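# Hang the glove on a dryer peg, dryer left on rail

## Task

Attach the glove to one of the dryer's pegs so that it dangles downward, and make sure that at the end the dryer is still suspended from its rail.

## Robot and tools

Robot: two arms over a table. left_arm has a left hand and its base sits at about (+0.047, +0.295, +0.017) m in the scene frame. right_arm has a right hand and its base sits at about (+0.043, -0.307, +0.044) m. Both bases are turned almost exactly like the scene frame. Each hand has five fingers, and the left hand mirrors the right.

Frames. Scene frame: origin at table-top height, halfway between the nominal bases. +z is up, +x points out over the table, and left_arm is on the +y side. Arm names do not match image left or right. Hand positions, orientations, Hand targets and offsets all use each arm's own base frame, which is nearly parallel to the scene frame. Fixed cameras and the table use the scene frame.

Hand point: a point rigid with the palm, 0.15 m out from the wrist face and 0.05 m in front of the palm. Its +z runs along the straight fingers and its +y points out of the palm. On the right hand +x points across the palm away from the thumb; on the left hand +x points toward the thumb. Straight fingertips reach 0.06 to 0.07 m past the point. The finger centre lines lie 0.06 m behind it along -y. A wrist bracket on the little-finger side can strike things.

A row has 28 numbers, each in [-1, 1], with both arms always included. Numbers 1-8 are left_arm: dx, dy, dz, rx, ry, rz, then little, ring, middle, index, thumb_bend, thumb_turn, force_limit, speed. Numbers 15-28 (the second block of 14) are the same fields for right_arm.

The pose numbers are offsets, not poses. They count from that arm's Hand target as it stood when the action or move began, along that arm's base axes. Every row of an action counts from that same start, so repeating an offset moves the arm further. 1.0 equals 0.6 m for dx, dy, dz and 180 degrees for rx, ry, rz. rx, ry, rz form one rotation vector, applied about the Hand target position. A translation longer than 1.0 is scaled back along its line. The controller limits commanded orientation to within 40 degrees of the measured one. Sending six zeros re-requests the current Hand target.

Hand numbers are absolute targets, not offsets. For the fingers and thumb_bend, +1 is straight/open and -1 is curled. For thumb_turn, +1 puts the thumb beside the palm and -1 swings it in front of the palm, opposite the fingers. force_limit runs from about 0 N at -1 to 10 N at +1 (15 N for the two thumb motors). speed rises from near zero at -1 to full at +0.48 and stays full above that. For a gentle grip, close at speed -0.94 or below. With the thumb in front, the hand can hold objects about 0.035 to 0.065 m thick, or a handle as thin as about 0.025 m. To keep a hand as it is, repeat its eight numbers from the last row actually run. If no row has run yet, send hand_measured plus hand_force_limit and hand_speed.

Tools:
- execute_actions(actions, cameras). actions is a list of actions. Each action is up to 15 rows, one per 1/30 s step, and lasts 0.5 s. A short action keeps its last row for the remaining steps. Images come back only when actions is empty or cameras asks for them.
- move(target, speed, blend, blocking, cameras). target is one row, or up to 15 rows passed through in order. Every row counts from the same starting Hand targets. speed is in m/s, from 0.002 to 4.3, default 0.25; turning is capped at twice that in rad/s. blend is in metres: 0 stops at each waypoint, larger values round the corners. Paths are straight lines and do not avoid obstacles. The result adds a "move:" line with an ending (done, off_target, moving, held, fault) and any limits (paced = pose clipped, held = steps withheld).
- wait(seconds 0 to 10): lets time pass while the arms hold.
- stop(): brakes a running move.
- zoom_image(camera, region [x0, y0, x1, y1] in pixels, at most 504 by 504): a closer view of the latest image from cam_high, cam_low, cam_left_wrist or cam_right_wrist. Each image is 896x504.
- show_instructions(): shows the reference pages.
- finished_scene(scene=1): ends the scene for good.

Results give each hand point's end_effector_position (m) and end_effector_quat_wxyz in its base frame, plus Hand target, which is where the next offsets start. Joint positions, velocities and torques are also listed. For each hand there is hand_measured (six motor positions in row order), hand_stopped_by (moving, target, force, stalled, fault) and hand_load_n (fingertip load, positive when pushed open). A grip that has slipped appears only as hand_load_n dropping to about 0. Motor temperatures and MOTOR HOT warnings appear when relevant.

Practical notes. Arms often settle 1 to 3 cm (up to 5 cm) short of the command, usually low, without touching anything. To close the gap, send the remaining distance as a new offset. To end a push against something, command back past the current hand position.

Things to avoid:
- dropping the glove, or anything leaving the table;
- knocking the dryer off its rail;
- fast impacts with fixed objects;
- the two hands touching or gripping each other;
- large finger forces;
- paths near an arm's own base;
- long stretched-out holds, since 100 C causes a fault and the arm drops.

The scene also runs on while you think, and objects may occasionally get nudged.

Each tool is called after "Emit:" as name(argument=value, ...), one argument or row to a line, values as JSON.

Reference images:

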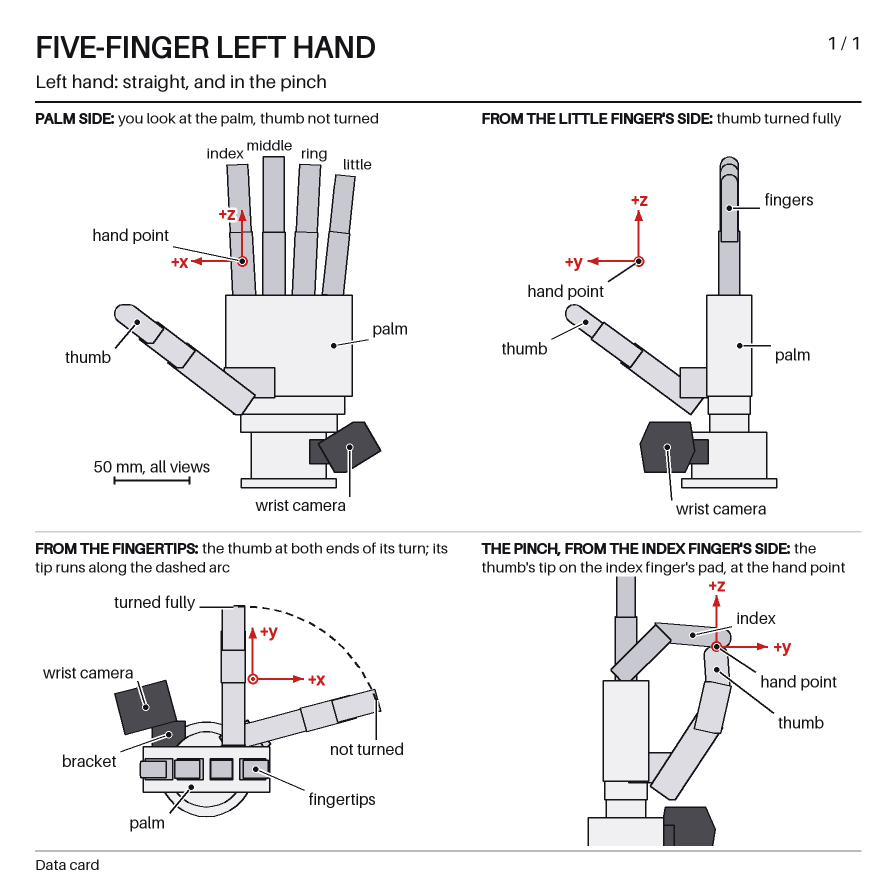

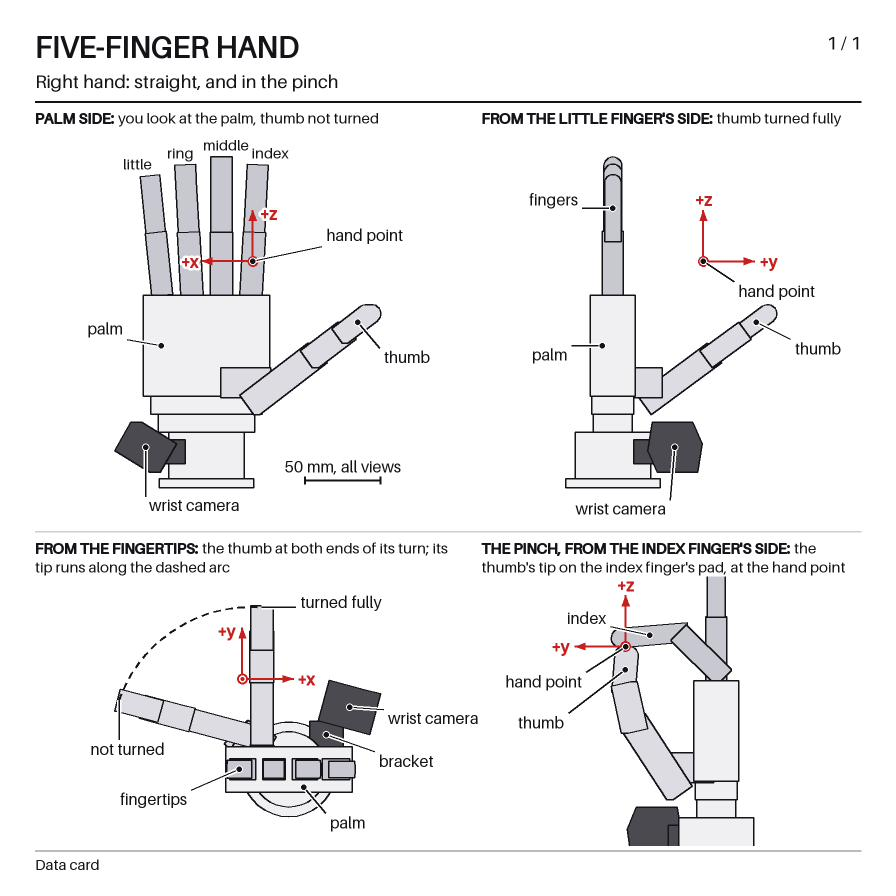

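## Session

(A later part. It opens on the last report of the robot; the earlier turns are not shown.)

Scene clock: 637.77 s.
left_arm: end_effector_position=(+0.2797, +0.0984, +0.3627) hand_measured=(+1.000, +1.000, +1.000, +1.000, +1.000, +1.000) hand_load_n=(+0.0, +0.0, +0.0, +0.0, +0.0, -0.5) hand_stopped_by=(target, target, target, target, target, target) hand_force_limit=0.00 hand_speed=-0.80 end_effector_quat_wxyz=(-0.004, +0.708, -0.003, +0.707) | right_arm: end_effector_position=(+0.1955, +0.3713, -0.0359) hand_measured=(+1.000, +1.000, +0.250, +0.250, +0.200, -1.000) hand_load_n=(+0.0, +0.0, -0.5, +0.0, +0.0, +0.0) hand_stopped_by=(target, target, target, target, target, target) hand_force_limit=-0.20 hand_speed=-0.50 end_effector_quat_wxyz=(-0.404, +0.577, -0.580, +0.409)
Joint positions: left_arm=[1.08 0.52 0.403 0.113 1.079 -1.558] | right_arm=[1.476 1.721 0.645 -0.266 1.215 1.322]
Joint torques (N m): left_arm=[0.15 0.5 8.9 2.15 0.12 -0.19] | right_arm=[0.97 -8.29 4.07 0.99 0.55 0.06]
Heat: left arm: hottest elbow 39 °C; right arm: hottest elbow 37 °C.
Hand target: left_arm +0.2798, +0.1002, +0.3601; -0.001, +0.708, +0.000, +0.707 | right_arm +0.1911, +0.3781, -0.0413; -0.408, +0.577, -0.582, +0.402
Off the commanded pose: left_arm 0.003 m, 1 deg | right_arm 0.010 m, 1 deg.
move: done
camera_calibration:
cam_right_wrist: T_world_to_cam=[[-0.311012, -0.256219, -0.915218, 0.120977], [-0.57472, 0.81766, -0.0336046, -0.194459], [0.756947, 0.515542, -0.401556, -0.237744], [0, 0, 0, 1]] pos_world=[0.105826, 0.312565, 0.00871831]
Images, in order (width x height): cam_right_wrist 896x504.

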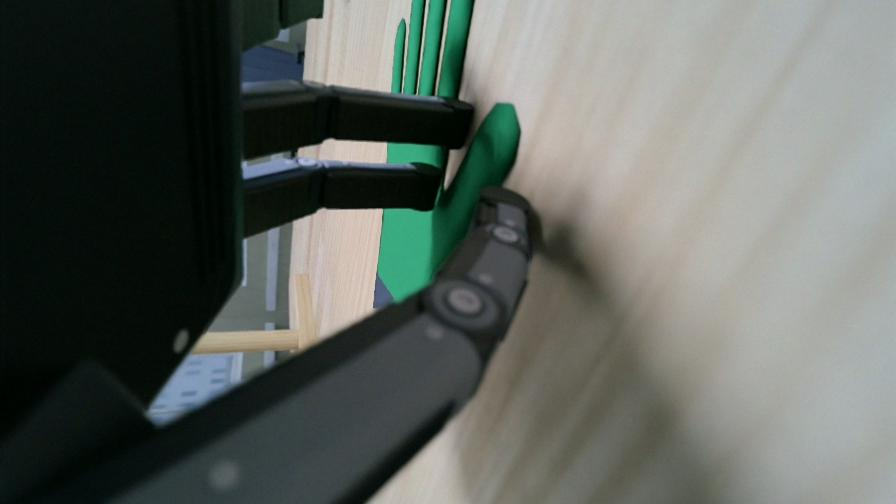

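Emit:
move(
  target=[
    [0,0,0,0,0,0,1,1,1,1,1,1,0,-0.8,0,0,0.035,0,0,0,1,1,0.25,0.25,0.2,-1,-0.2,-0.5],
    [0,0,0,0,0,0,1,1,1,1,1,1,0,-0.8,0.003,-0.035,0.035,0,0,0,1,1,0.25,0.25,0.2,-1,-0.2,-0.5],
    [0,0,0,0,0,0,1,1,1,1,1,1,0,-0.8,0.003,-0.03,0.002,0,0,0,1,1,0.25,0.25,0.2,-1,-0.2,-0.5],
  ],
  speed=0.06,
  cameras=["cam_right_wrist"],
)

Scene clock: 644.73 s.
left_arm: end_effector_position=(+0.2797, +0.0984, +0.3627) hand_measured=(+1.000, +1.000, +1.000, +1.000, +1.000, +1.000) hand_load_n=(+0.0, +0.0, +0.0, +0.0, +0.0, +0.0) hand_stopped_by=(target, target, target, target, target, target) hand_force_limit=0.00 hand_speed=-0.80 end_effector_quat_wxyz=(-0.004, +0.708, -0.003, +0.707) | right_arm: end_effector_position=(+0.1943, +0.3640, -0.0329) hand_measured=(+1.000, +1.000, +0.250, +0.250, +0.200, -1.000) hand_load_n=(+0.0, +0.0, +0.0, +0.0, +0.0, +0.0) hand_stopped_by=(target, target, target, target, target, target) hand_force_limit=-0.20 hand_speed=-0.50 end_effector_quat_wxyz=(-0.414, +0.570, -0.587, +0.398)
Joint positions: left_arm=[1.08 0.52 0.403 0.113 1.079 -1.558] | right_arm=[1.476 1.692 0.605 -0.217 1.211 1.322]
Joint torques (N m): left_arm=[0.09 0.38 8.9 2.17 0.12 -0.19] | right_arm=[0.32 -8.35 3.06 0.88 0.65 -0.18]
Heat: left arm: hottest elbow 39 °C; right arm: hottest elbow 37 °C.
Hand target: left_arm +0.2798, +0.1002, +0.3601; -0.001, +0.708, +0.000, +0.707 | right_arm +0.1929, +0.3600, -0.0401; -0.408, +0.577, -0.582, +0.402
Off the commanded pose: left_arm 0.003 m, 1 deg | right_arm 0.008 m, 1 deg.
move: done
camera_calibration:
cam_right_wrist: T_world_to_cam=[[-0.311263, -0.223414, -0.923689, 0.109331], [-0.575782, 0.817595, -0.00372645, -0.18788], [0.756036, 0.530684, -0.383125, -0.236596], [0, 0, 0, 1]] pos_world=[0.104728, 0.303593, 0.00964242]
Images, in order (width x height): cam_right_wrist 896x504.

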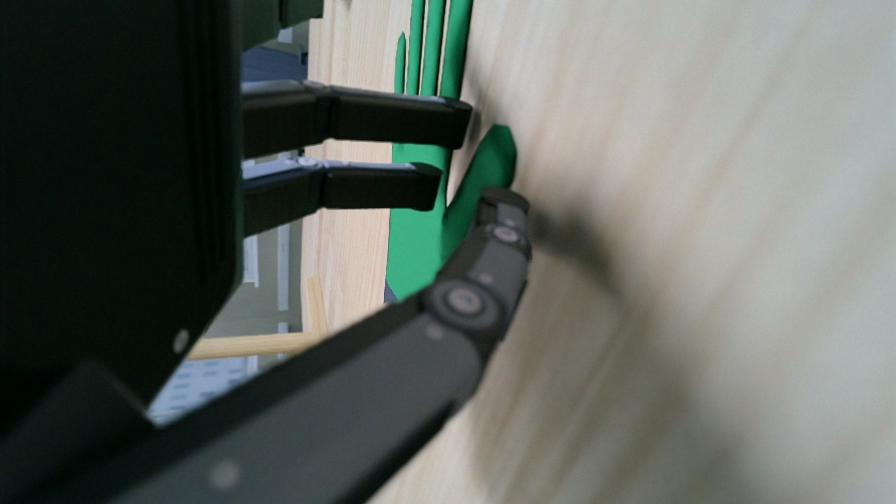

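Emit:
move(
  target=[
    [0,0,0,0,0,0,1,1,1,1,1,1,0,-0.8,0,0,0,0,0,0,1,1,0.25,1,0.2,-1,-0.2,-0.5],
    [0,0,0,0,0,0,1,1,1,1,1,1,0,-0.8,0,0,-0.003,0,0,0,1,1,-0.3,1,0.2,-1,-0.2,-0.8],
  ],
  speed=0.06,
  cameras=["cam_right_wrist"],
)

Scene clock: 652.87 s.
left_arm: end_effector_position=(+0.2797, +0.0984, +0.3627) hand_measured=(+1.000, +1.000, +1.000, +1.000, +1.000, +1.000) hand_load_n=(+0.0, +0.0, +0.0, +0.0, +0.0, +0.0) hand_stopped_by=(target, target, target, target, target, target) hand_force_limit=0.00 hand_speed=-0.80 end_effector_quat_wxyz=(-0.004, +0.708, -0.003, +0.707) | right_arm: end_effector_position=(+0.1959, +0.3648, -0.0319) hand_measured=(+1.000, +1.000, +0.012, +1.000, +0.200, -1.000) hand_load_n=(-0.5, +0.0, +3.0, +0.0, +0.0, +0.0) hand_stopped_by=(target, target, force, target, target, target) hand_force_limit=-0.20 hand_speed=-0.80 end_effector_quat_wxyz=(-0.418, +0.566, -0.587, +0.400)
Joint positions: left_arm=[1.08 0.52 0.403 0.113 1.079 -1.558] | right_arm=[1.476 1.696 0.605 -0.206 1.222 1.321]
Joint torques (N m): left_arm=[0.03 0.38 8.91 2.15 0.11 -0.19] | right_arm=[0.09 -8.53 2.97 0.77 0.2 -0.16]
Heat: left arm: hottest elbow 39 °C; right arm: hottest shoulder 36 °C.
Hand target: left_arm +0.2798, +0.1002, +0.3601; -0.001, +0.708, +0.000, +0.707 | right_arm +0.1930, +0.3600, -0.0419; -0.408, +0.577, -0.582, +0.402
Off the commanded pose: left_arm 0.003 m, 1 deg | right_arm 0.011 m, 2 deg.
move: off_target (right_arm)
camera_calibration:
cam_right_wrist: T_world_to_cam=[[-0.301866, -0.21709, -0.928304, 0.106648], [-0.573238, 0.819373, -0.0052096, -0.188761], [0.761758, 0.530566, -0.371785, -0.238583], [0, 0, 0, 1]] pos_world=[0.105731, 0.304402, 0.00931746]
Images, in order (width x height): cam_right_wrist 896x504.

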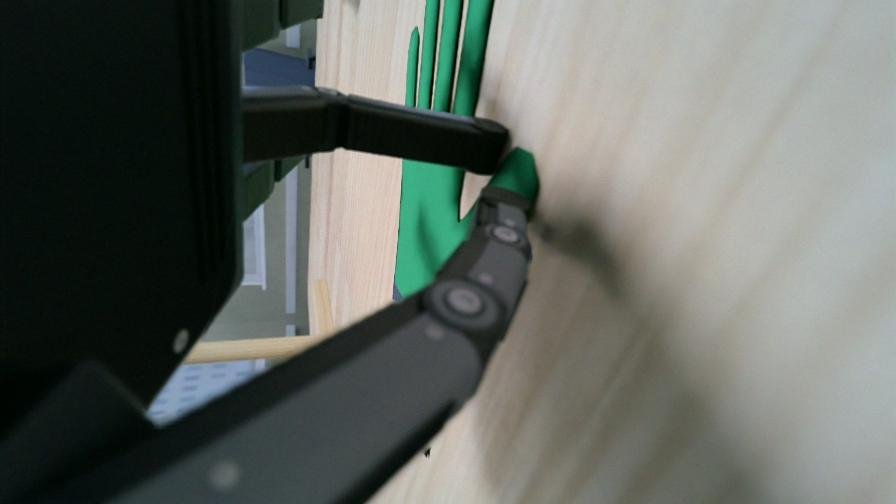

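Emit:
move(
  target=[
    [0,0,0,0,0,0,1,1,1,1,1,1,0,-0.8,0,0,0,0,0,0,1,1,-0.35,1,0.2,-1,0.1,-0.85],
    [0,0,0,0,0,0,1,1,1,1,1,1,0,-0.8,0,0,0.06,0,0,0,1,1,-0.35,1,0.2,-1,0.1,-0.85],
  ],
  speed=0.06,
  cameras=["cam_right_wrist","cam_high"],
)

Scene clock: 658.67 s.
left_arm: end_effector_position=(+0.2797, +0.0984, +0.3627) hand_measured=(+1.000, +1.000, +1.000, +1.000, +1.000, +1.000) hand_load_n=(+0.0, +0.0, +0.0, +0.0, +0.0, +0.0) hand_stopped_by=(target, target, target, target, target, target) hand_force_limit=0.00 hand_speed=-0.80 end_effector_quat_wxyz=(-0.004, +0.708, -0.003, +0.707) | right_arm: end_effector_position=(+0.1939, +0.3583, -0.0092) hand_measured=(+1.000, +1.000, -0.262, +1.000, +0.200, -1.000) hand_load_n=(+0.0, +0.0, +13.0, +0.0, +1.5, +0.0) hand_stopped_by=(target, target, force, target, target, target) hand_force_limit=0.10 hand_speed=-0.85 end_effector_quat_wxyz=(-0.410, +0.574, -0.584, +0.402)
Joint positions: left_arm=[1.08 0.52 0.403 0.113 1.079 -1.558] | right_arm=[1.476 1.607 0.605 -0.311 1.211 1.315]
Joint torques (N m): left_arm=[0.21 0.5 8.9 2.14 0.12 -0.19] | right_arm=[0.62 -10.17 4.52 -0.03 0.59 -0.13]
Heat: left arm: hottest elbow 39 °C; right arm: hottest shoulder 36 °C.
Hand target: left_arm +0.2798, +0.1002, +0.3601; -0.001, +0.708, +0.000, +0.707 | right_arm +0.1930, +0.3600, -0.0059; -0.408, +0.577, -0.582, +0.402
Off the commanded pose: left_arm 0.003 m, 1 deg | right_arm 0.004 m, 1 deg.
move: done
camera_calibration:
cam_right_wrist: T_world_to_cam=[[-0.31164, -0.237678, -0.919994, 0.135088], [-0.5773, 0.816388, -0.0153566, -0.182777], [0.754722, 0.526327, -0.391631, -0.222399], [0, 0, 0, 1]] pos_world=[0.104431, 0.298378, 0.0343748]
Images, in order (width x height): cam_high 896x504, cam_right_wrist 896x504.

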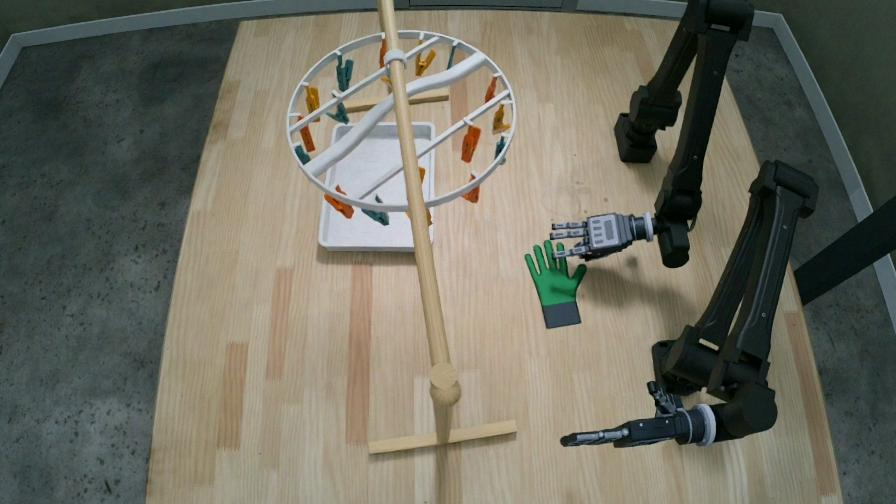

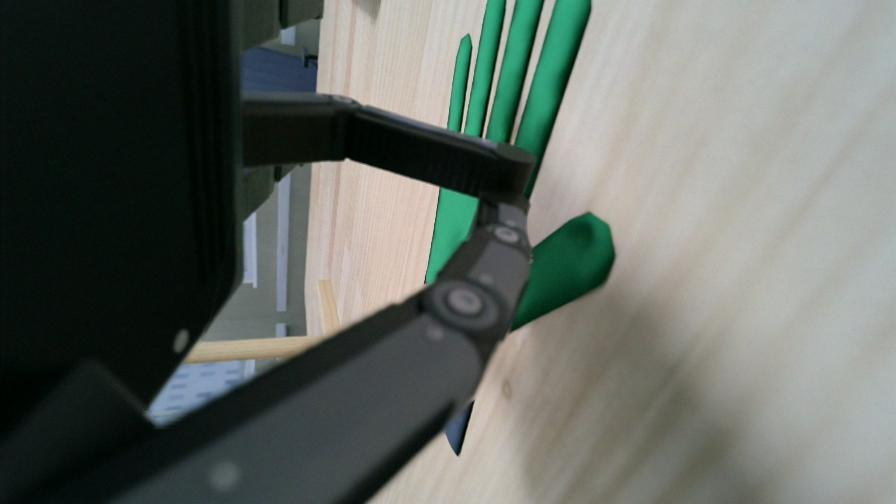

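Emit:
zoom_image(
  camera="cam_high",
  region=[500, 220, 610, 340],
)

Emit:
zoom_image(
  camera="cam_right_wrist",
  region=[430, 0, 700, 270],
)

Scaled by 4.200 from the camera's 896x504 image, which has a finer 1280x720 frame.

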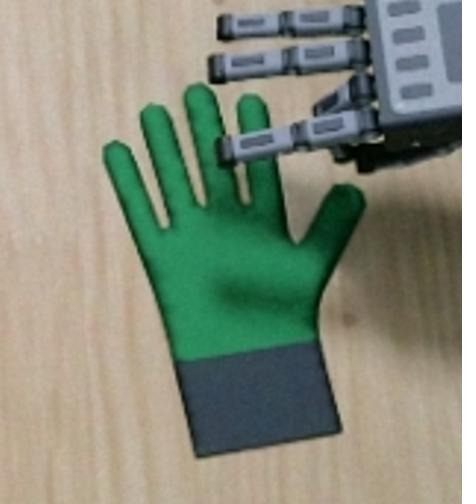

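Scaled by 1.867 from the camera's 896x504 image, which has a finer 1280x720 frame.

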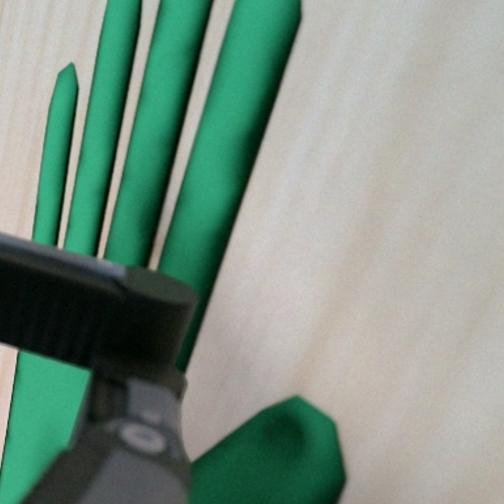

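Emit:
move(
  target=[0,0,0,0,0,0,1,1,1,1,1,1,0,-0.8,0.02,0.15,0.2,0,0,0,1,1,0.25,0.25,0.2,-1,0.1,-0.5],
  speed=0.25,
  cameras=["cam_high","cam_right_wrist"],
)

Emit:
zoom_image(
  camera="cam_right_wrist",
  region=[540, 0, 896, 330],
)

Emit:
zoom_image(
  camera="cam_high",
  region=[500, 220, 610, 340],
)

Scene clock: 700.70 s.
left_arm: end_effector_position=(+0.2797, +0.0984, +0.3627) hand_measured=(+1.000, +1.000, +1.000, +1.000, +1.000, +1.000) hand_load_n=(+0.0, +0.0, +0.0, +0.0, +0.0, +0.0) hand_stopped_by=(target, target, target, target, target, target) hand_force_limit=0.00 hand_speed=-0.80 end_effector_quat_wxyz=(-0.004, +0.708, -0.003, +0.707) | right_arm: end_effector_position=(+0.2002, +0.4325, +0.1036) hand_measured=(+1.000, +1.000, +0.250, +0.250, +0.200, -1.000) hand_load_n=(+0.0, +0.0, +0.0, +0.0, +0.0, +0.0) hand_stopped_by=(target, target, target, target, target, target) hand_force_limit=0.10 hand_speed=-0.50 end_effector_quat_wxyz=(-0.401, +0.588, -0.570, +0.410)
Joint positions: left_arm=[1.08 0.52 0.403 0.113 1.079 -1.558] | right_arm=[1.476 1.515 0.921 -0.712 1.208 1.261]
Joint torques (N m): left_arm=[0.09 0.38 8.91 2.17 0.12 -0.19] | right_arm=[-0.73 -9.23 9.59 -0.14 0.66 0.09]
Heat: left arm: hottest elbow 39 °C; right arm: hottest shoulder 36 °C.
Hand target: left_arm +0.2798, +0.1002, +0.3601; -0.001, +0.708, +0.000, +0.707 | right_arm +0.2049, +0.4499, +0.1139; -0.408, +0.578, -0.582, +0.402
Off the commanded pose: left_arm 0.003 m, 1 deg | right_arm 0.021 m, 2 deg.
move: off_target (right_arm)
camera_calibration:
cam_right_wrist: T_world_to_cam=[[-0.308712, -0.283, -0.908079, 0.276172], [-0.593199, 0.803577, -0.0487675, -0.225722], [0.743513, 0.523617, -0.41595, -0.216152], [0, 0, 0, 1]] pos_world=[0.112071, 0.372722, 0.14987]
Images, in order (width x height): cam_high 896x504, cam_right_wrist 896x504.

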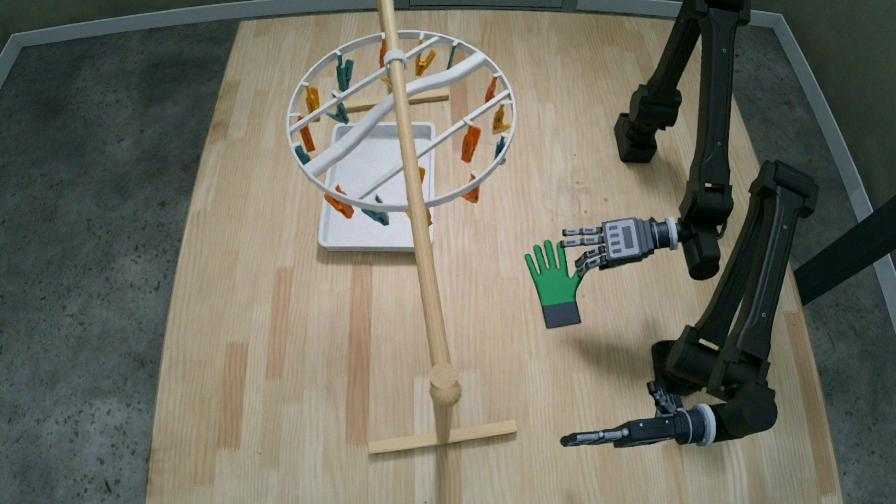

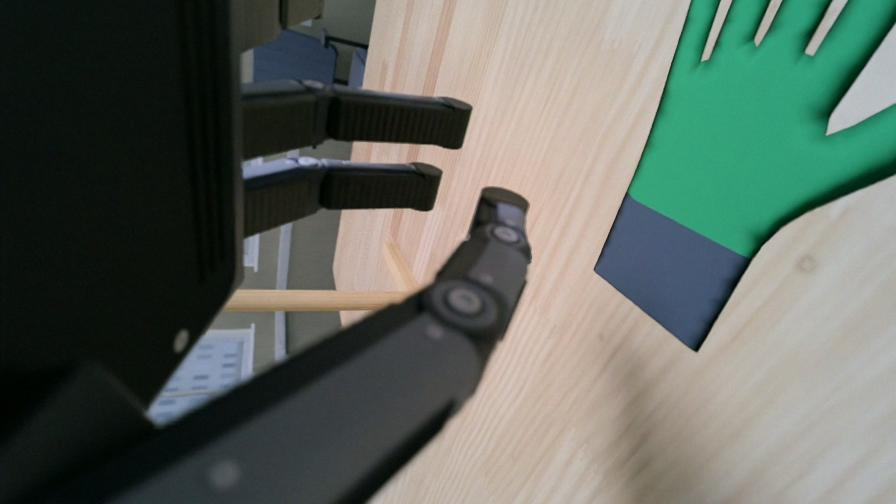

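Scaled by 1.416 from the camera's 896x504 image, which has a finer 1280x720 frame.

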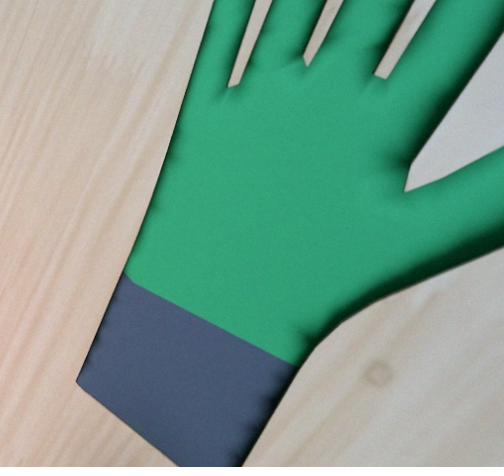

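Scaled by 4.200 from the camera's 896x504 image, which has a finer 1280x720 frame.

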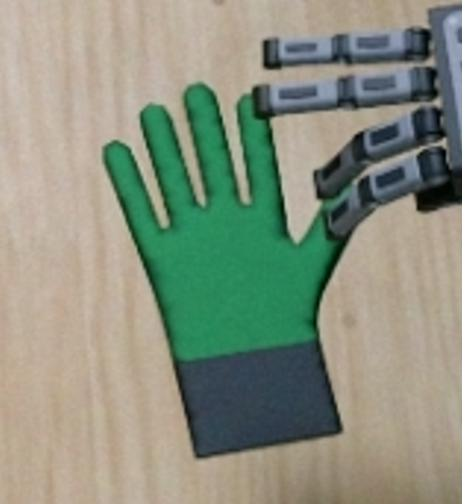

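Emit:
move(
  target=[0,0,0,0,0,0,1,1,1,1,1,1,0,-0.8,0.056,0.0725,-0.181,0,-0.028,0.044,1,1,0.1,0.1,0.4,-1,0.1,-0.5],
  speed=0.2,
  cameras=["cam_right_wrist"],
)

Scene clock: 728.33 s.
left_arm: end_effector_position=(+0.2797, +0.0984, +0.3627) hand_measured=(+1.000, +1.000, +1.000, +1.000, +1.000, +1.000) hand_load_n=(+0.0, +0.0, +0.0, +0.0, +0.0, +0.0) hand_stopped_by=(target, target, target, target, target, target) hand_force_limit=0.00 hand_speed=-0.80 end_effector_quat_wxyz=(-0.004, +0.708, -0.003, +0.707) | right_arm: end_effector_position=(+0.2312, +0.5014, +0.0157) hand_measured=(+1.000, +1.000, +0.100, +0.100, +0.400, -1.000) hand_load_n=(+0.0, +0.0, -0.5, +0.0, +0.0, +0.0) hand_stopped_by=(target, target, target, target, target, target) hand_force_limit=0.10 hand_speed=-0.50 end_effector_quat_wxyz=(-0.469, +0.595, -0.524, +0.390)
Joint positions: left_arm=[1.08 0.52 0.403 0.113 1.079 -1.558] | right_arm=[1.424 1.796 0.838 0.229 1.176 0.718]
Joint torques (N m): left_arm=[0.15 0.44 8.9 2.15 0.12 -0.19] | right_arm=[-1.26 -12.04 4.1 1.68 0.38 -0.19]
Heat: left arm: hottest elbow 39 °C; right arm: hottest elbow 39 °C.
Hand target: left_arm +0.2798, +0.1002, +0.3601; -0.001, +0.708, +0.000, +0.707 | right_arm +0.2385, +0.4936, +0.0054; -0.460, +0.598, -0.522, +0.398
Off the commanded pose: left_arm 0.003 m, 1 deg | right_arm 0.015 m, 1 deg.
move: off_target (right_arm)
camera_calibration:
cam_right_wrist: T_world_to_cam=[[-0.192191, -0.26036, -0.94619, 0.18775], [-0.690627, 0.720875, -0.05808, -0.20283], [0.697206, 0.642302, -0.318358, -0.362212], [0, 0, 0, 1]] pos_world=[0.14854, 0.427747, 0.050554]
Images, in order (width x height): cam_right_wrist 896x504.

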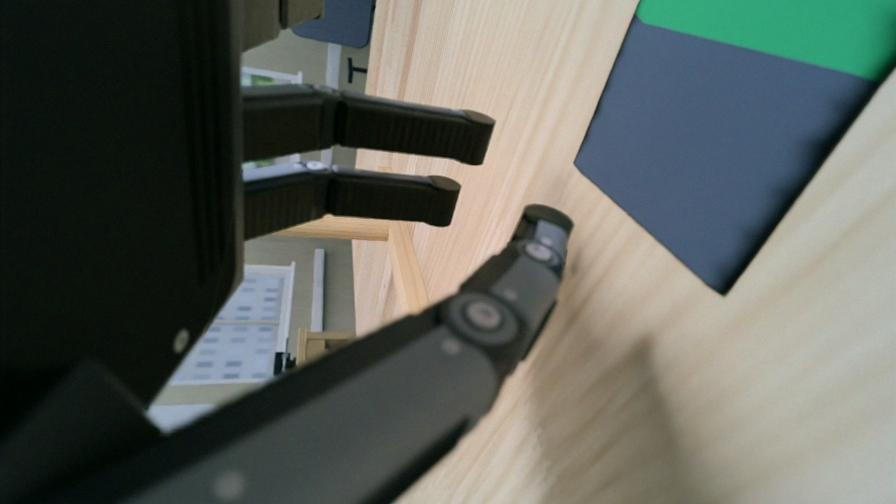

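Emit:
move(
  target=[0,0,0,0,0,0,1,1,1,1,1,1,0,-0.8,0.0,-0.045,-0.03,0,0,0,1,1,0.1,0.1,0.4,-1,0.1,-0.5],
  speed=0.1,
  cameras=["cam_right_wrist"],
)

Scene clock: 732.23 s.
left_arm: end_effector_position=(+0.2797, +0.0984, +0.3627) hand_measured=(+1.000, +1.000, +1.000, +1.000, +1.000, +1.000) hand_load_n=(+0.0, +0.0, +0.0, +0.0, +0.0, +0.0) hand_stopped_by=(target, target, target, target, target, target) hand_force_limit=0.00 hand_speed=-0.80 end_effector_quat_wxyz=(-0.004, +0.708, -0.003, +0.707) | right_arm: end_effector_position=(+0.2319, +0.4749, -0.0019) hand_measured=(+1.000, +1.000, +0.100, +0.100, +0.400, -1.000) hand_load_n=(+0.0, +0.0, +0.0, +0.0, +0.0, +0.0) hand_stopped_by=(target, target, target, target, target, target) hand_force_limit=0.10 hand_speed=-0.50 end_effector_quat_wxyz=(-0.470, +0.594, -0.524, +0.390)
Joint positions: left_arm=[1.08 0.52 0.403 0.113 1.079 -1.558] | right_arm=[1.414 1.8 0.753 0.337 1.168 0.699]
Joint torques (N m): left_arm=[0.03 0.5 8.9 2.15 0.12 -0.19] | right_arm=[-1.03 -11.16 3.69 1.65 0.38 -0.19]
Heat: left arm: hottest elbow 39 °C; right arm: hottest elbow 39 °C.
Hand target: left_arm +0.2798, +0.1002, +0.3601; -0.001, +0.708, +0.000, +0.707 | right_arm +0.2385, +0.4665, -0.0125; -0.460, +0.598, -0.522, +0.398
Off the commanded pose: left_arm 0.003 m, 1 deg | right_arm 0.015 m, 2 deg.
move: off_target (right_arm)
camera_calibration:
cam_right_wrist: T_world_to_cam=[[-0.191514, -0.258339, -0.946881, 0.163325], [-0.690468, 0.721107, -0.0570884, -0.184491], [0.69755, 0.642857, -0.316477, -0.351583], [0, 0, 0, 1]] pos_world=[0.149141, 0.401249, 0.0328487]
Images, in order (width x height): cam_right_wrist 896x504.

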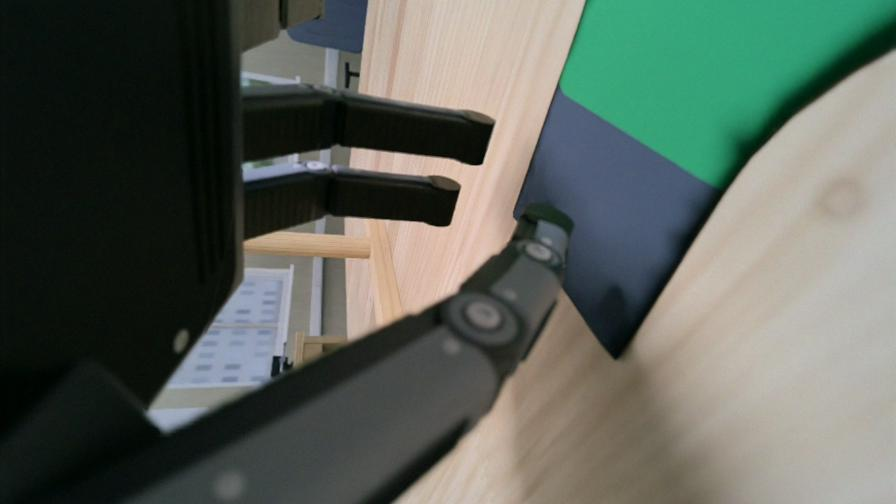

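Emit:
move(
  target=[
    [0,0,0,0,0,0,1,1,1,1,1,1,0,-0.8,0.0,0,-0.055,0,0,0,1,1,0.1,0.1,0.3,-1,0.1,-0.5],
    [0,0,0,0,0,0,1,1,1,1,1,1,0,-0.8,0,0,-0.06,0,0,0,1,1,-0.5,-0.5,0.3,-1,-0.1,-0.8],
  ],
  speed=0.06,
  cameras=["cam_right_wrist"],
)

Scene clock: 739.97 s.
left_arm: end_effector_position=(+0.2797, +0.0984, +0.3627) hand_measured=(+1.000, +1.000, +1.000, +1.000, +1.000, +1.000) hand_load_n=(+0.0, +0.0, +0.0, +0.0, +0.0, -0.5) hand_stopped_by=(target, target, target, target, target, target) hand_force_limit=0.00 hand_speed=-0.80 end_effector_quat_wxyz=(-0.004, +0.708, -0.003, +0.707) | right_arm: end_effector_position=(+0.2334, +0.4785, -0.0295) hand_measured=(+1.000, +1.000, -0.248, -0.322, +0.300, -1.000) hand_load_n=(+0.0, +0.0, +6.0, +6.0, +4.5, -1.0) hand_stopped_by=(target, target, force, force, target, target) hand_force_limit=-0.10 hand_speed=-0.80 end_effector_quat_wxyz=(-0.477, +0.587, -0.528, +0.386)
Joint positions: left_arm=[1.08 0.52 0.403 0.113 1.079 -1.558] | right_arm=[1.413 1.89 0.753 0.452 1.171 0.699]
Joint torques (N m): left_arm=[0.03 0.56 8.94 2.13 0.12 -0.19] | right_arm=[-1.03 -10.23 3.21 1.33 0.27 -0.16]
Heat: left arm: hottest elbow 39 °C; right arm: hottest elbow 38 °C.
Hand target: left_arm +0.2798, +0.1002, +0.3601; -0.001, +0.708, +0.000, +0.707 | right_arm +0.2385, +0.4665, -0.0485; -0.460, +0.598, -0.522, +0.398
Off the commanded pose: left_arm 0.003 m, 1 deg | right_arm 0.023 m, 3 deg.
move: off_target (right_arm); target 2's new numbers were sent with right_arm's hand 0.023 m and 3 deg from that target
camera_calibration:
cam_right_wrist: T_world_to_cam=[[-0.187168, -0.236518, -0.953429, 0.126688], [-0.68822, 0.724134, -0.0445323, -0.189212], [0.700944, 0.647834, -0.298311, -0.366288], [0, 0, 0, 1]] pos_world=[0.15024, 0.404273, 0.00309452]
Images, in order (width x height): cam_right_wrist 896x504.

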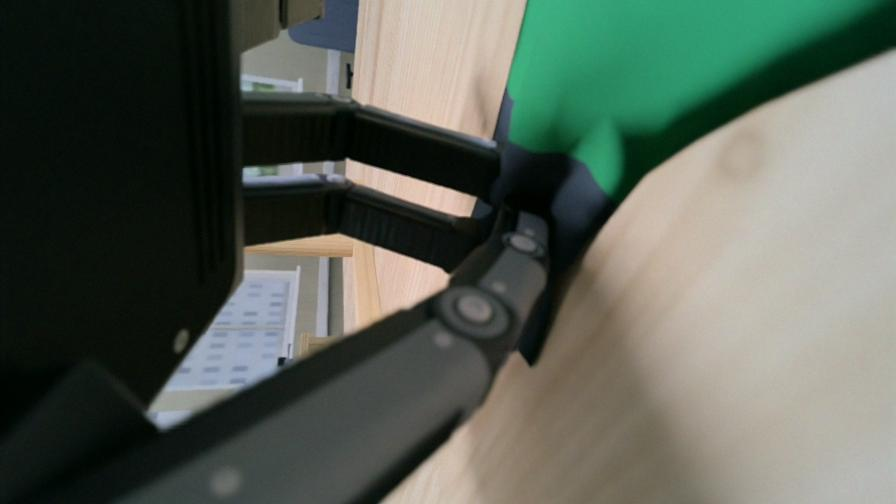

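Emit:
move(
  target=[0,0,0,0,0,0,1,1,1,1,1,1,0,-0.8,0,0,0.12,0,0,0,1,1,-0.5,-0.5,0.3,-1,-0.1,-0.8],
  speed=0.06,
  cameras=["cam_right_wrist","cam_high"],
)

Scene clock: 744.43 s.
left_arm: end_effector_position=(+0.2797, +0.0984, +0.3627) hand_measured=(+1.000, +1.000, +1.000, +1.000, +1.000, +1.000) hand_load_n=(+0.0, +0.0, +0.0, +0.0, -0.5, +0.0) hand_stopped_by=(target, target, target, target, target, target) hand_force_limit=0.00 hand_speed=-0.80 end_effector_quat_wxyz=(-0.004, +0.708, -0.003, +0.707) | right_arm: end_effector_position=(+0.2319, +0.4709, +0.0202) hand_measured=(+1.000, +1.000, -0.248, -0.322, +0.302, -1.000) hand_load_n=(+0.0, +0.0, +5.5, +5.5, +7.5, -0.5) hand_stopped_by=(target, target, force, force, target, target) hand_force_limit=-0.10 hand_speed=-0.80 end_effector_quat_wxyz=(-0.466, +0.598, -0.521, +0.393)
Joint positions: left_arm=[1.08 0.52 0.403 0.113 1.079 -1.558] | right_arm=[1.413 1.731 0.753 0.262 1.168 0.691]
Joint torques (N m): left_arm=[0.03 0.38 8.92 2.15 0.11 -0.19] | right_arm=[-0.97 -13.22 4.68 0.51 0.41 -0.13]
Heat: left arm: hottest elbow 39 °C; right arm: hottest elbow 38 °C.
Hand target: left_arm +0.2798, +0.1002, +0.3601; -0.001, +0.708, +0.000, +0.707 | right_arm +0.2385, +0.4665, +0.0234; -0.460, +0.598, -0.522, +0.398
Off the commanded pose: left_arm 0.003 m, 1 deg | right_arm 0.009 m, 1 deg.
move: done
camera_calibration:
cam_right_wrist: T_world_to_cam=[[-0.191387, -0.272171, -0.943024, 0.189552], [-0.691545, 0.719199, -0.0672228, -0.178934], [0.696518, 0.639278, -0.325864, -0.339844], [0, 0, 0, 1]] pos_world=[0.149244, 0.397534, 0.0559813]
Images, in order (width x height): cam_high 896x504, cam_right_wrist 896x504.

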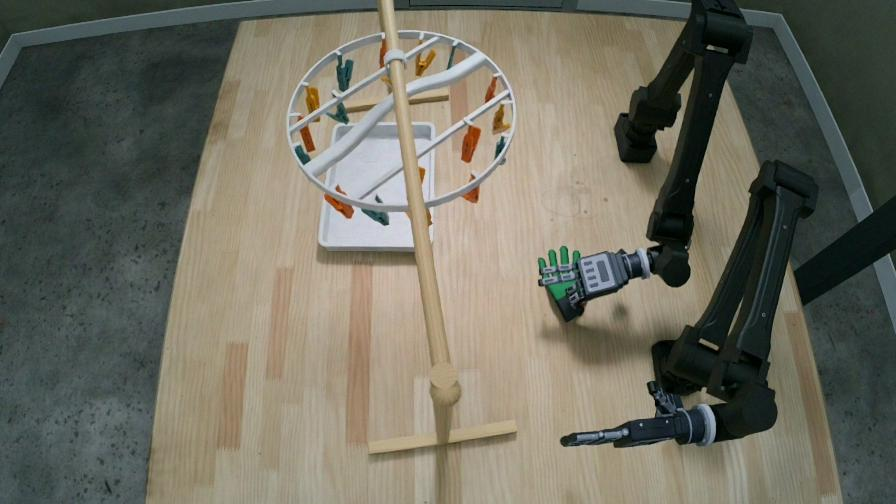

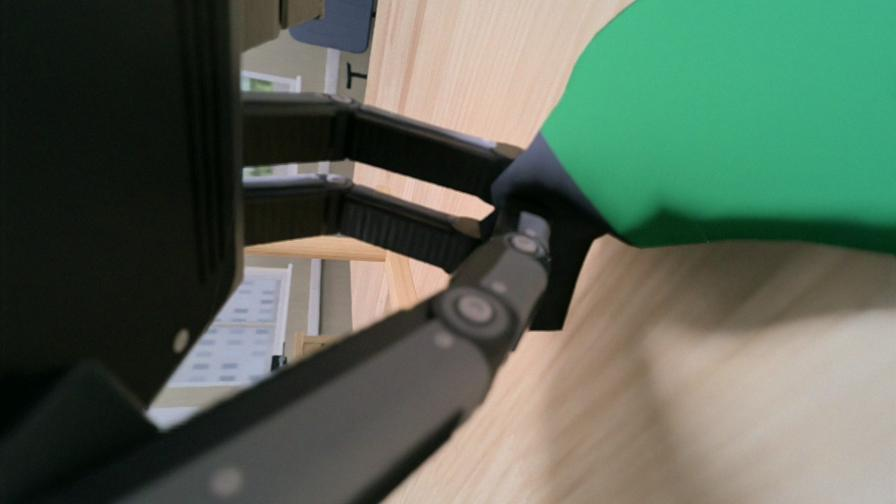

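Emit:
move(
  target=[
    [0,0,0,0,0,0,1,1,1,1,1,1,0,-0.8,0,0,0.2,0,0,0,1,1,-0.5,-0.5,0.3,-1,-0.1,-0.8],
    [0,0,0,0,0,0,1,1,1,1,1,1,0,-0.8,0.069,-0.144,0.494,0.5,-0.031,-0.1,1,1,-0.5,-0.5,0.3,-1,-0.1,-0.8],
  ],
  speed=0.15,
  blend=0.03,
  cameras=["cam_right_wrist","cam_high","cam_low","cam_left_wrist"],
)

Scene clock: 764.53 s.
left_arm: end_effector_position=(+0.2797, +0.0984, +0.3627) hand_measured=(+1.000, +1.000, +1.000, +1.000, +1.000, +1.000) hand_load_n=(+0.0, +0.0, +0.0, +0.0, +0.0, +0.0) hand_stopped_by=(target, target, target, target, target, target) hand_force_limit=0.00 hand_speed=-0.80 end_effector_quat_wxyz=(-0.004, +0.708, -0.003, +0.707) | right_arm: end_effector_position=(+0.2739, +0.3882, +0.3122) hand_measured=(+1.000, +1.000, -0.248, -0.322, +0.302, -1.000) hand_load_n=(+0.0, +0.0, +5.5, +5.5, +7.0, -1.0) hand_stopped_by=(target, target, force, force, target, target) hand_force_limit=-0.10 hand_speed=-0.80 end_effector_quat_wxyz=(+0.706, -0.022, +0.708, -0.007)
Joint positions: left_arm=[1.08 0.52 0.403 0.113 1.079 -1.558] | right_arm=[1.327 1.201 0.579 0.609 1.306 1.544]
Joint torques (N m): left_arm=[-0.03 0.38 8.92 2.14 0.11 -0.18] | right_arm=[-1.32 -7.36 6.6 1.4 0.18 0.18]
Heat: left arm: hottest elbow 39 °C; right arm: hottest elbow 38 °C.
Hand target: left_arm +0.2798, +0.1002, +0.3601; -0.001, +0.708, +0.000, +0.707 | right_arm +0.2799, +0.3801, +0.3198; +0.708, -0.001, +0.707, +0.000
Off the commanded pose: left_arm 0.003 m, 1 deg | right_arm 0.013 m, 2 deg.
move: off_target (right_arm)
camera_calibration:
cam_left_wrist: T_world_to_cam=[[0.00244889, 0.943808, 0.330486, -0.209882], [-0.461266, -0.292162, 0.83778, -0.141153], [0.887259, -0.154493, 0.434631, -0.273613], [0, 0, 0, 1]] pos_world=[0.17817, 0.114578, 0.306539]
cam_right_wrist: T_world_to_cam=[[-0.0010109, 0.955798, -0.294023, -0.281023], [-0.539708, 0.247003, 0.804801, -0.20131], [0.841852, 0.1595, 0.515602, -0.337333], [0, 0, 0, 1]] pos_world=[0.175051, 0.37213, 0.253317]

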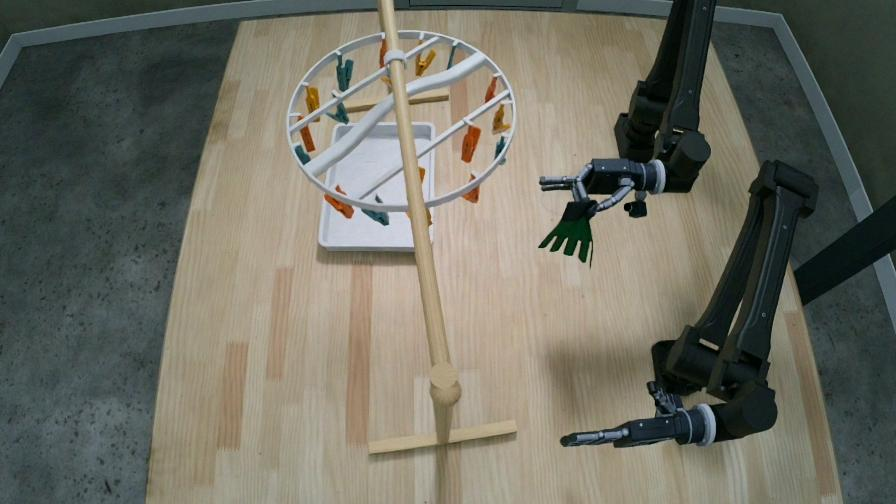

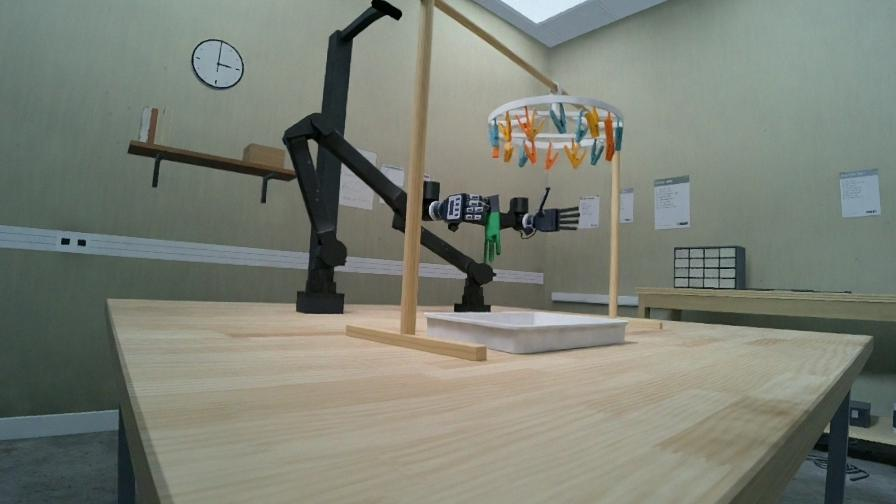

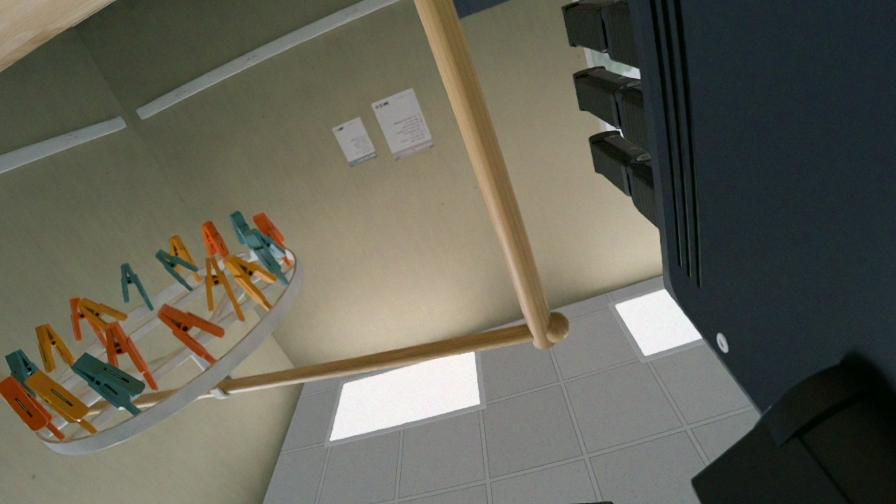

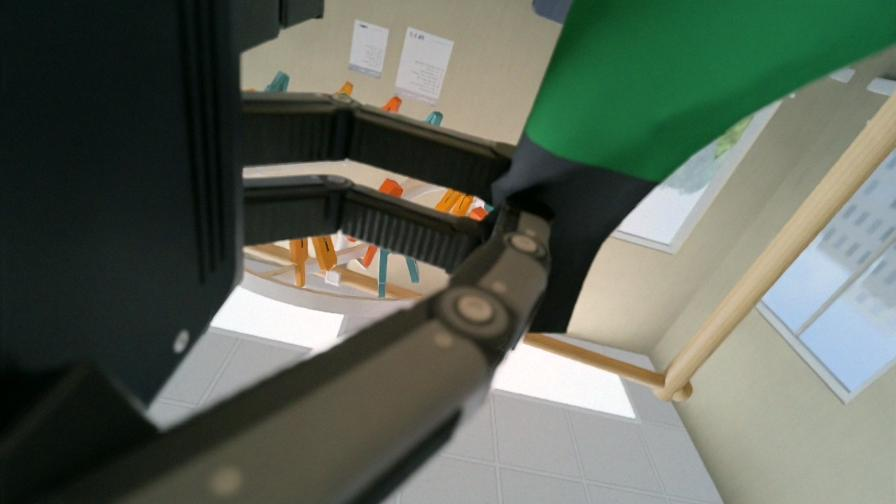

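Emit:
zoom_image(
  camera="cam_high",
  region=[520, 130, 660, 280],
)

Emit:
zoom_image(
  camera="cam_low",
  region=[420, 170, 600, 280],
)

Emit:
zoom_image(
  camera="cam_right_wrist",
  region=[440, 100, 740, 360],
)

Scaled by 3.360 from the camera's 896x504 image, which has a finer 1280x720 frame.

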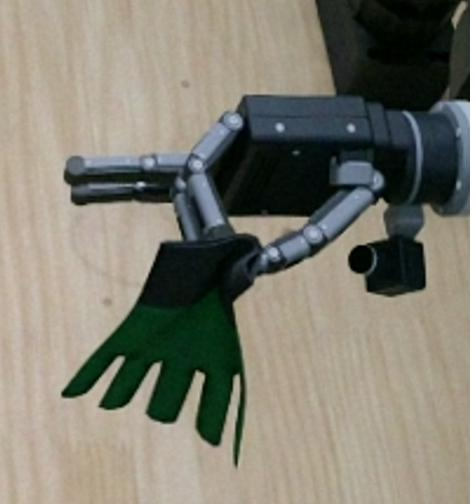

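Scaled by 2.800 from the camera's 896x504 image, which has a finer 1280x720 frame.

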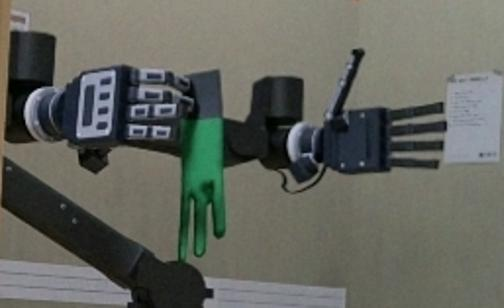

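Scaled by 1.680 from the camera's 896x504 image, which has a finer 1280x720 frame.

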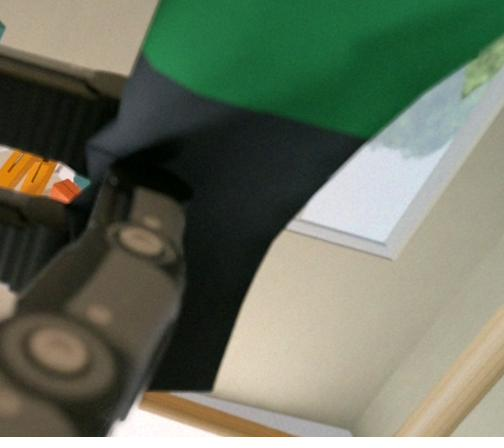

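Emit:
zoom_image(
  camera="cam_left_wrist",
  region=[190, 190, 310, 330],
)

Emit:
zoom_image(
  camera="cam_high",
  region=[320, 130, 480, 240],
)

Scaled by 3.600 from the camera's 896x504 image, which has a finer 1280x720 frame.

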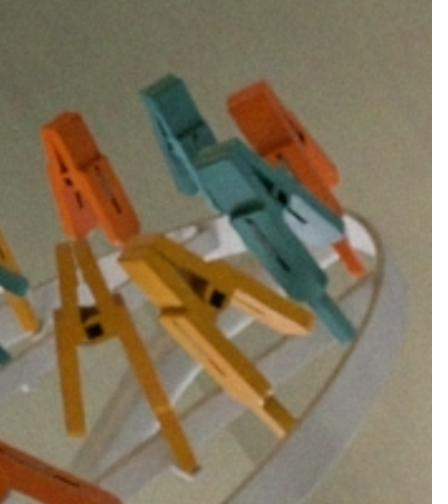

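Scaled by 3.150 from the camera's 896x504 image, which has a finer 1280x720 frame.

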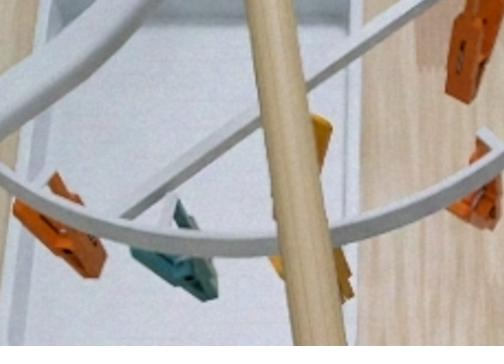

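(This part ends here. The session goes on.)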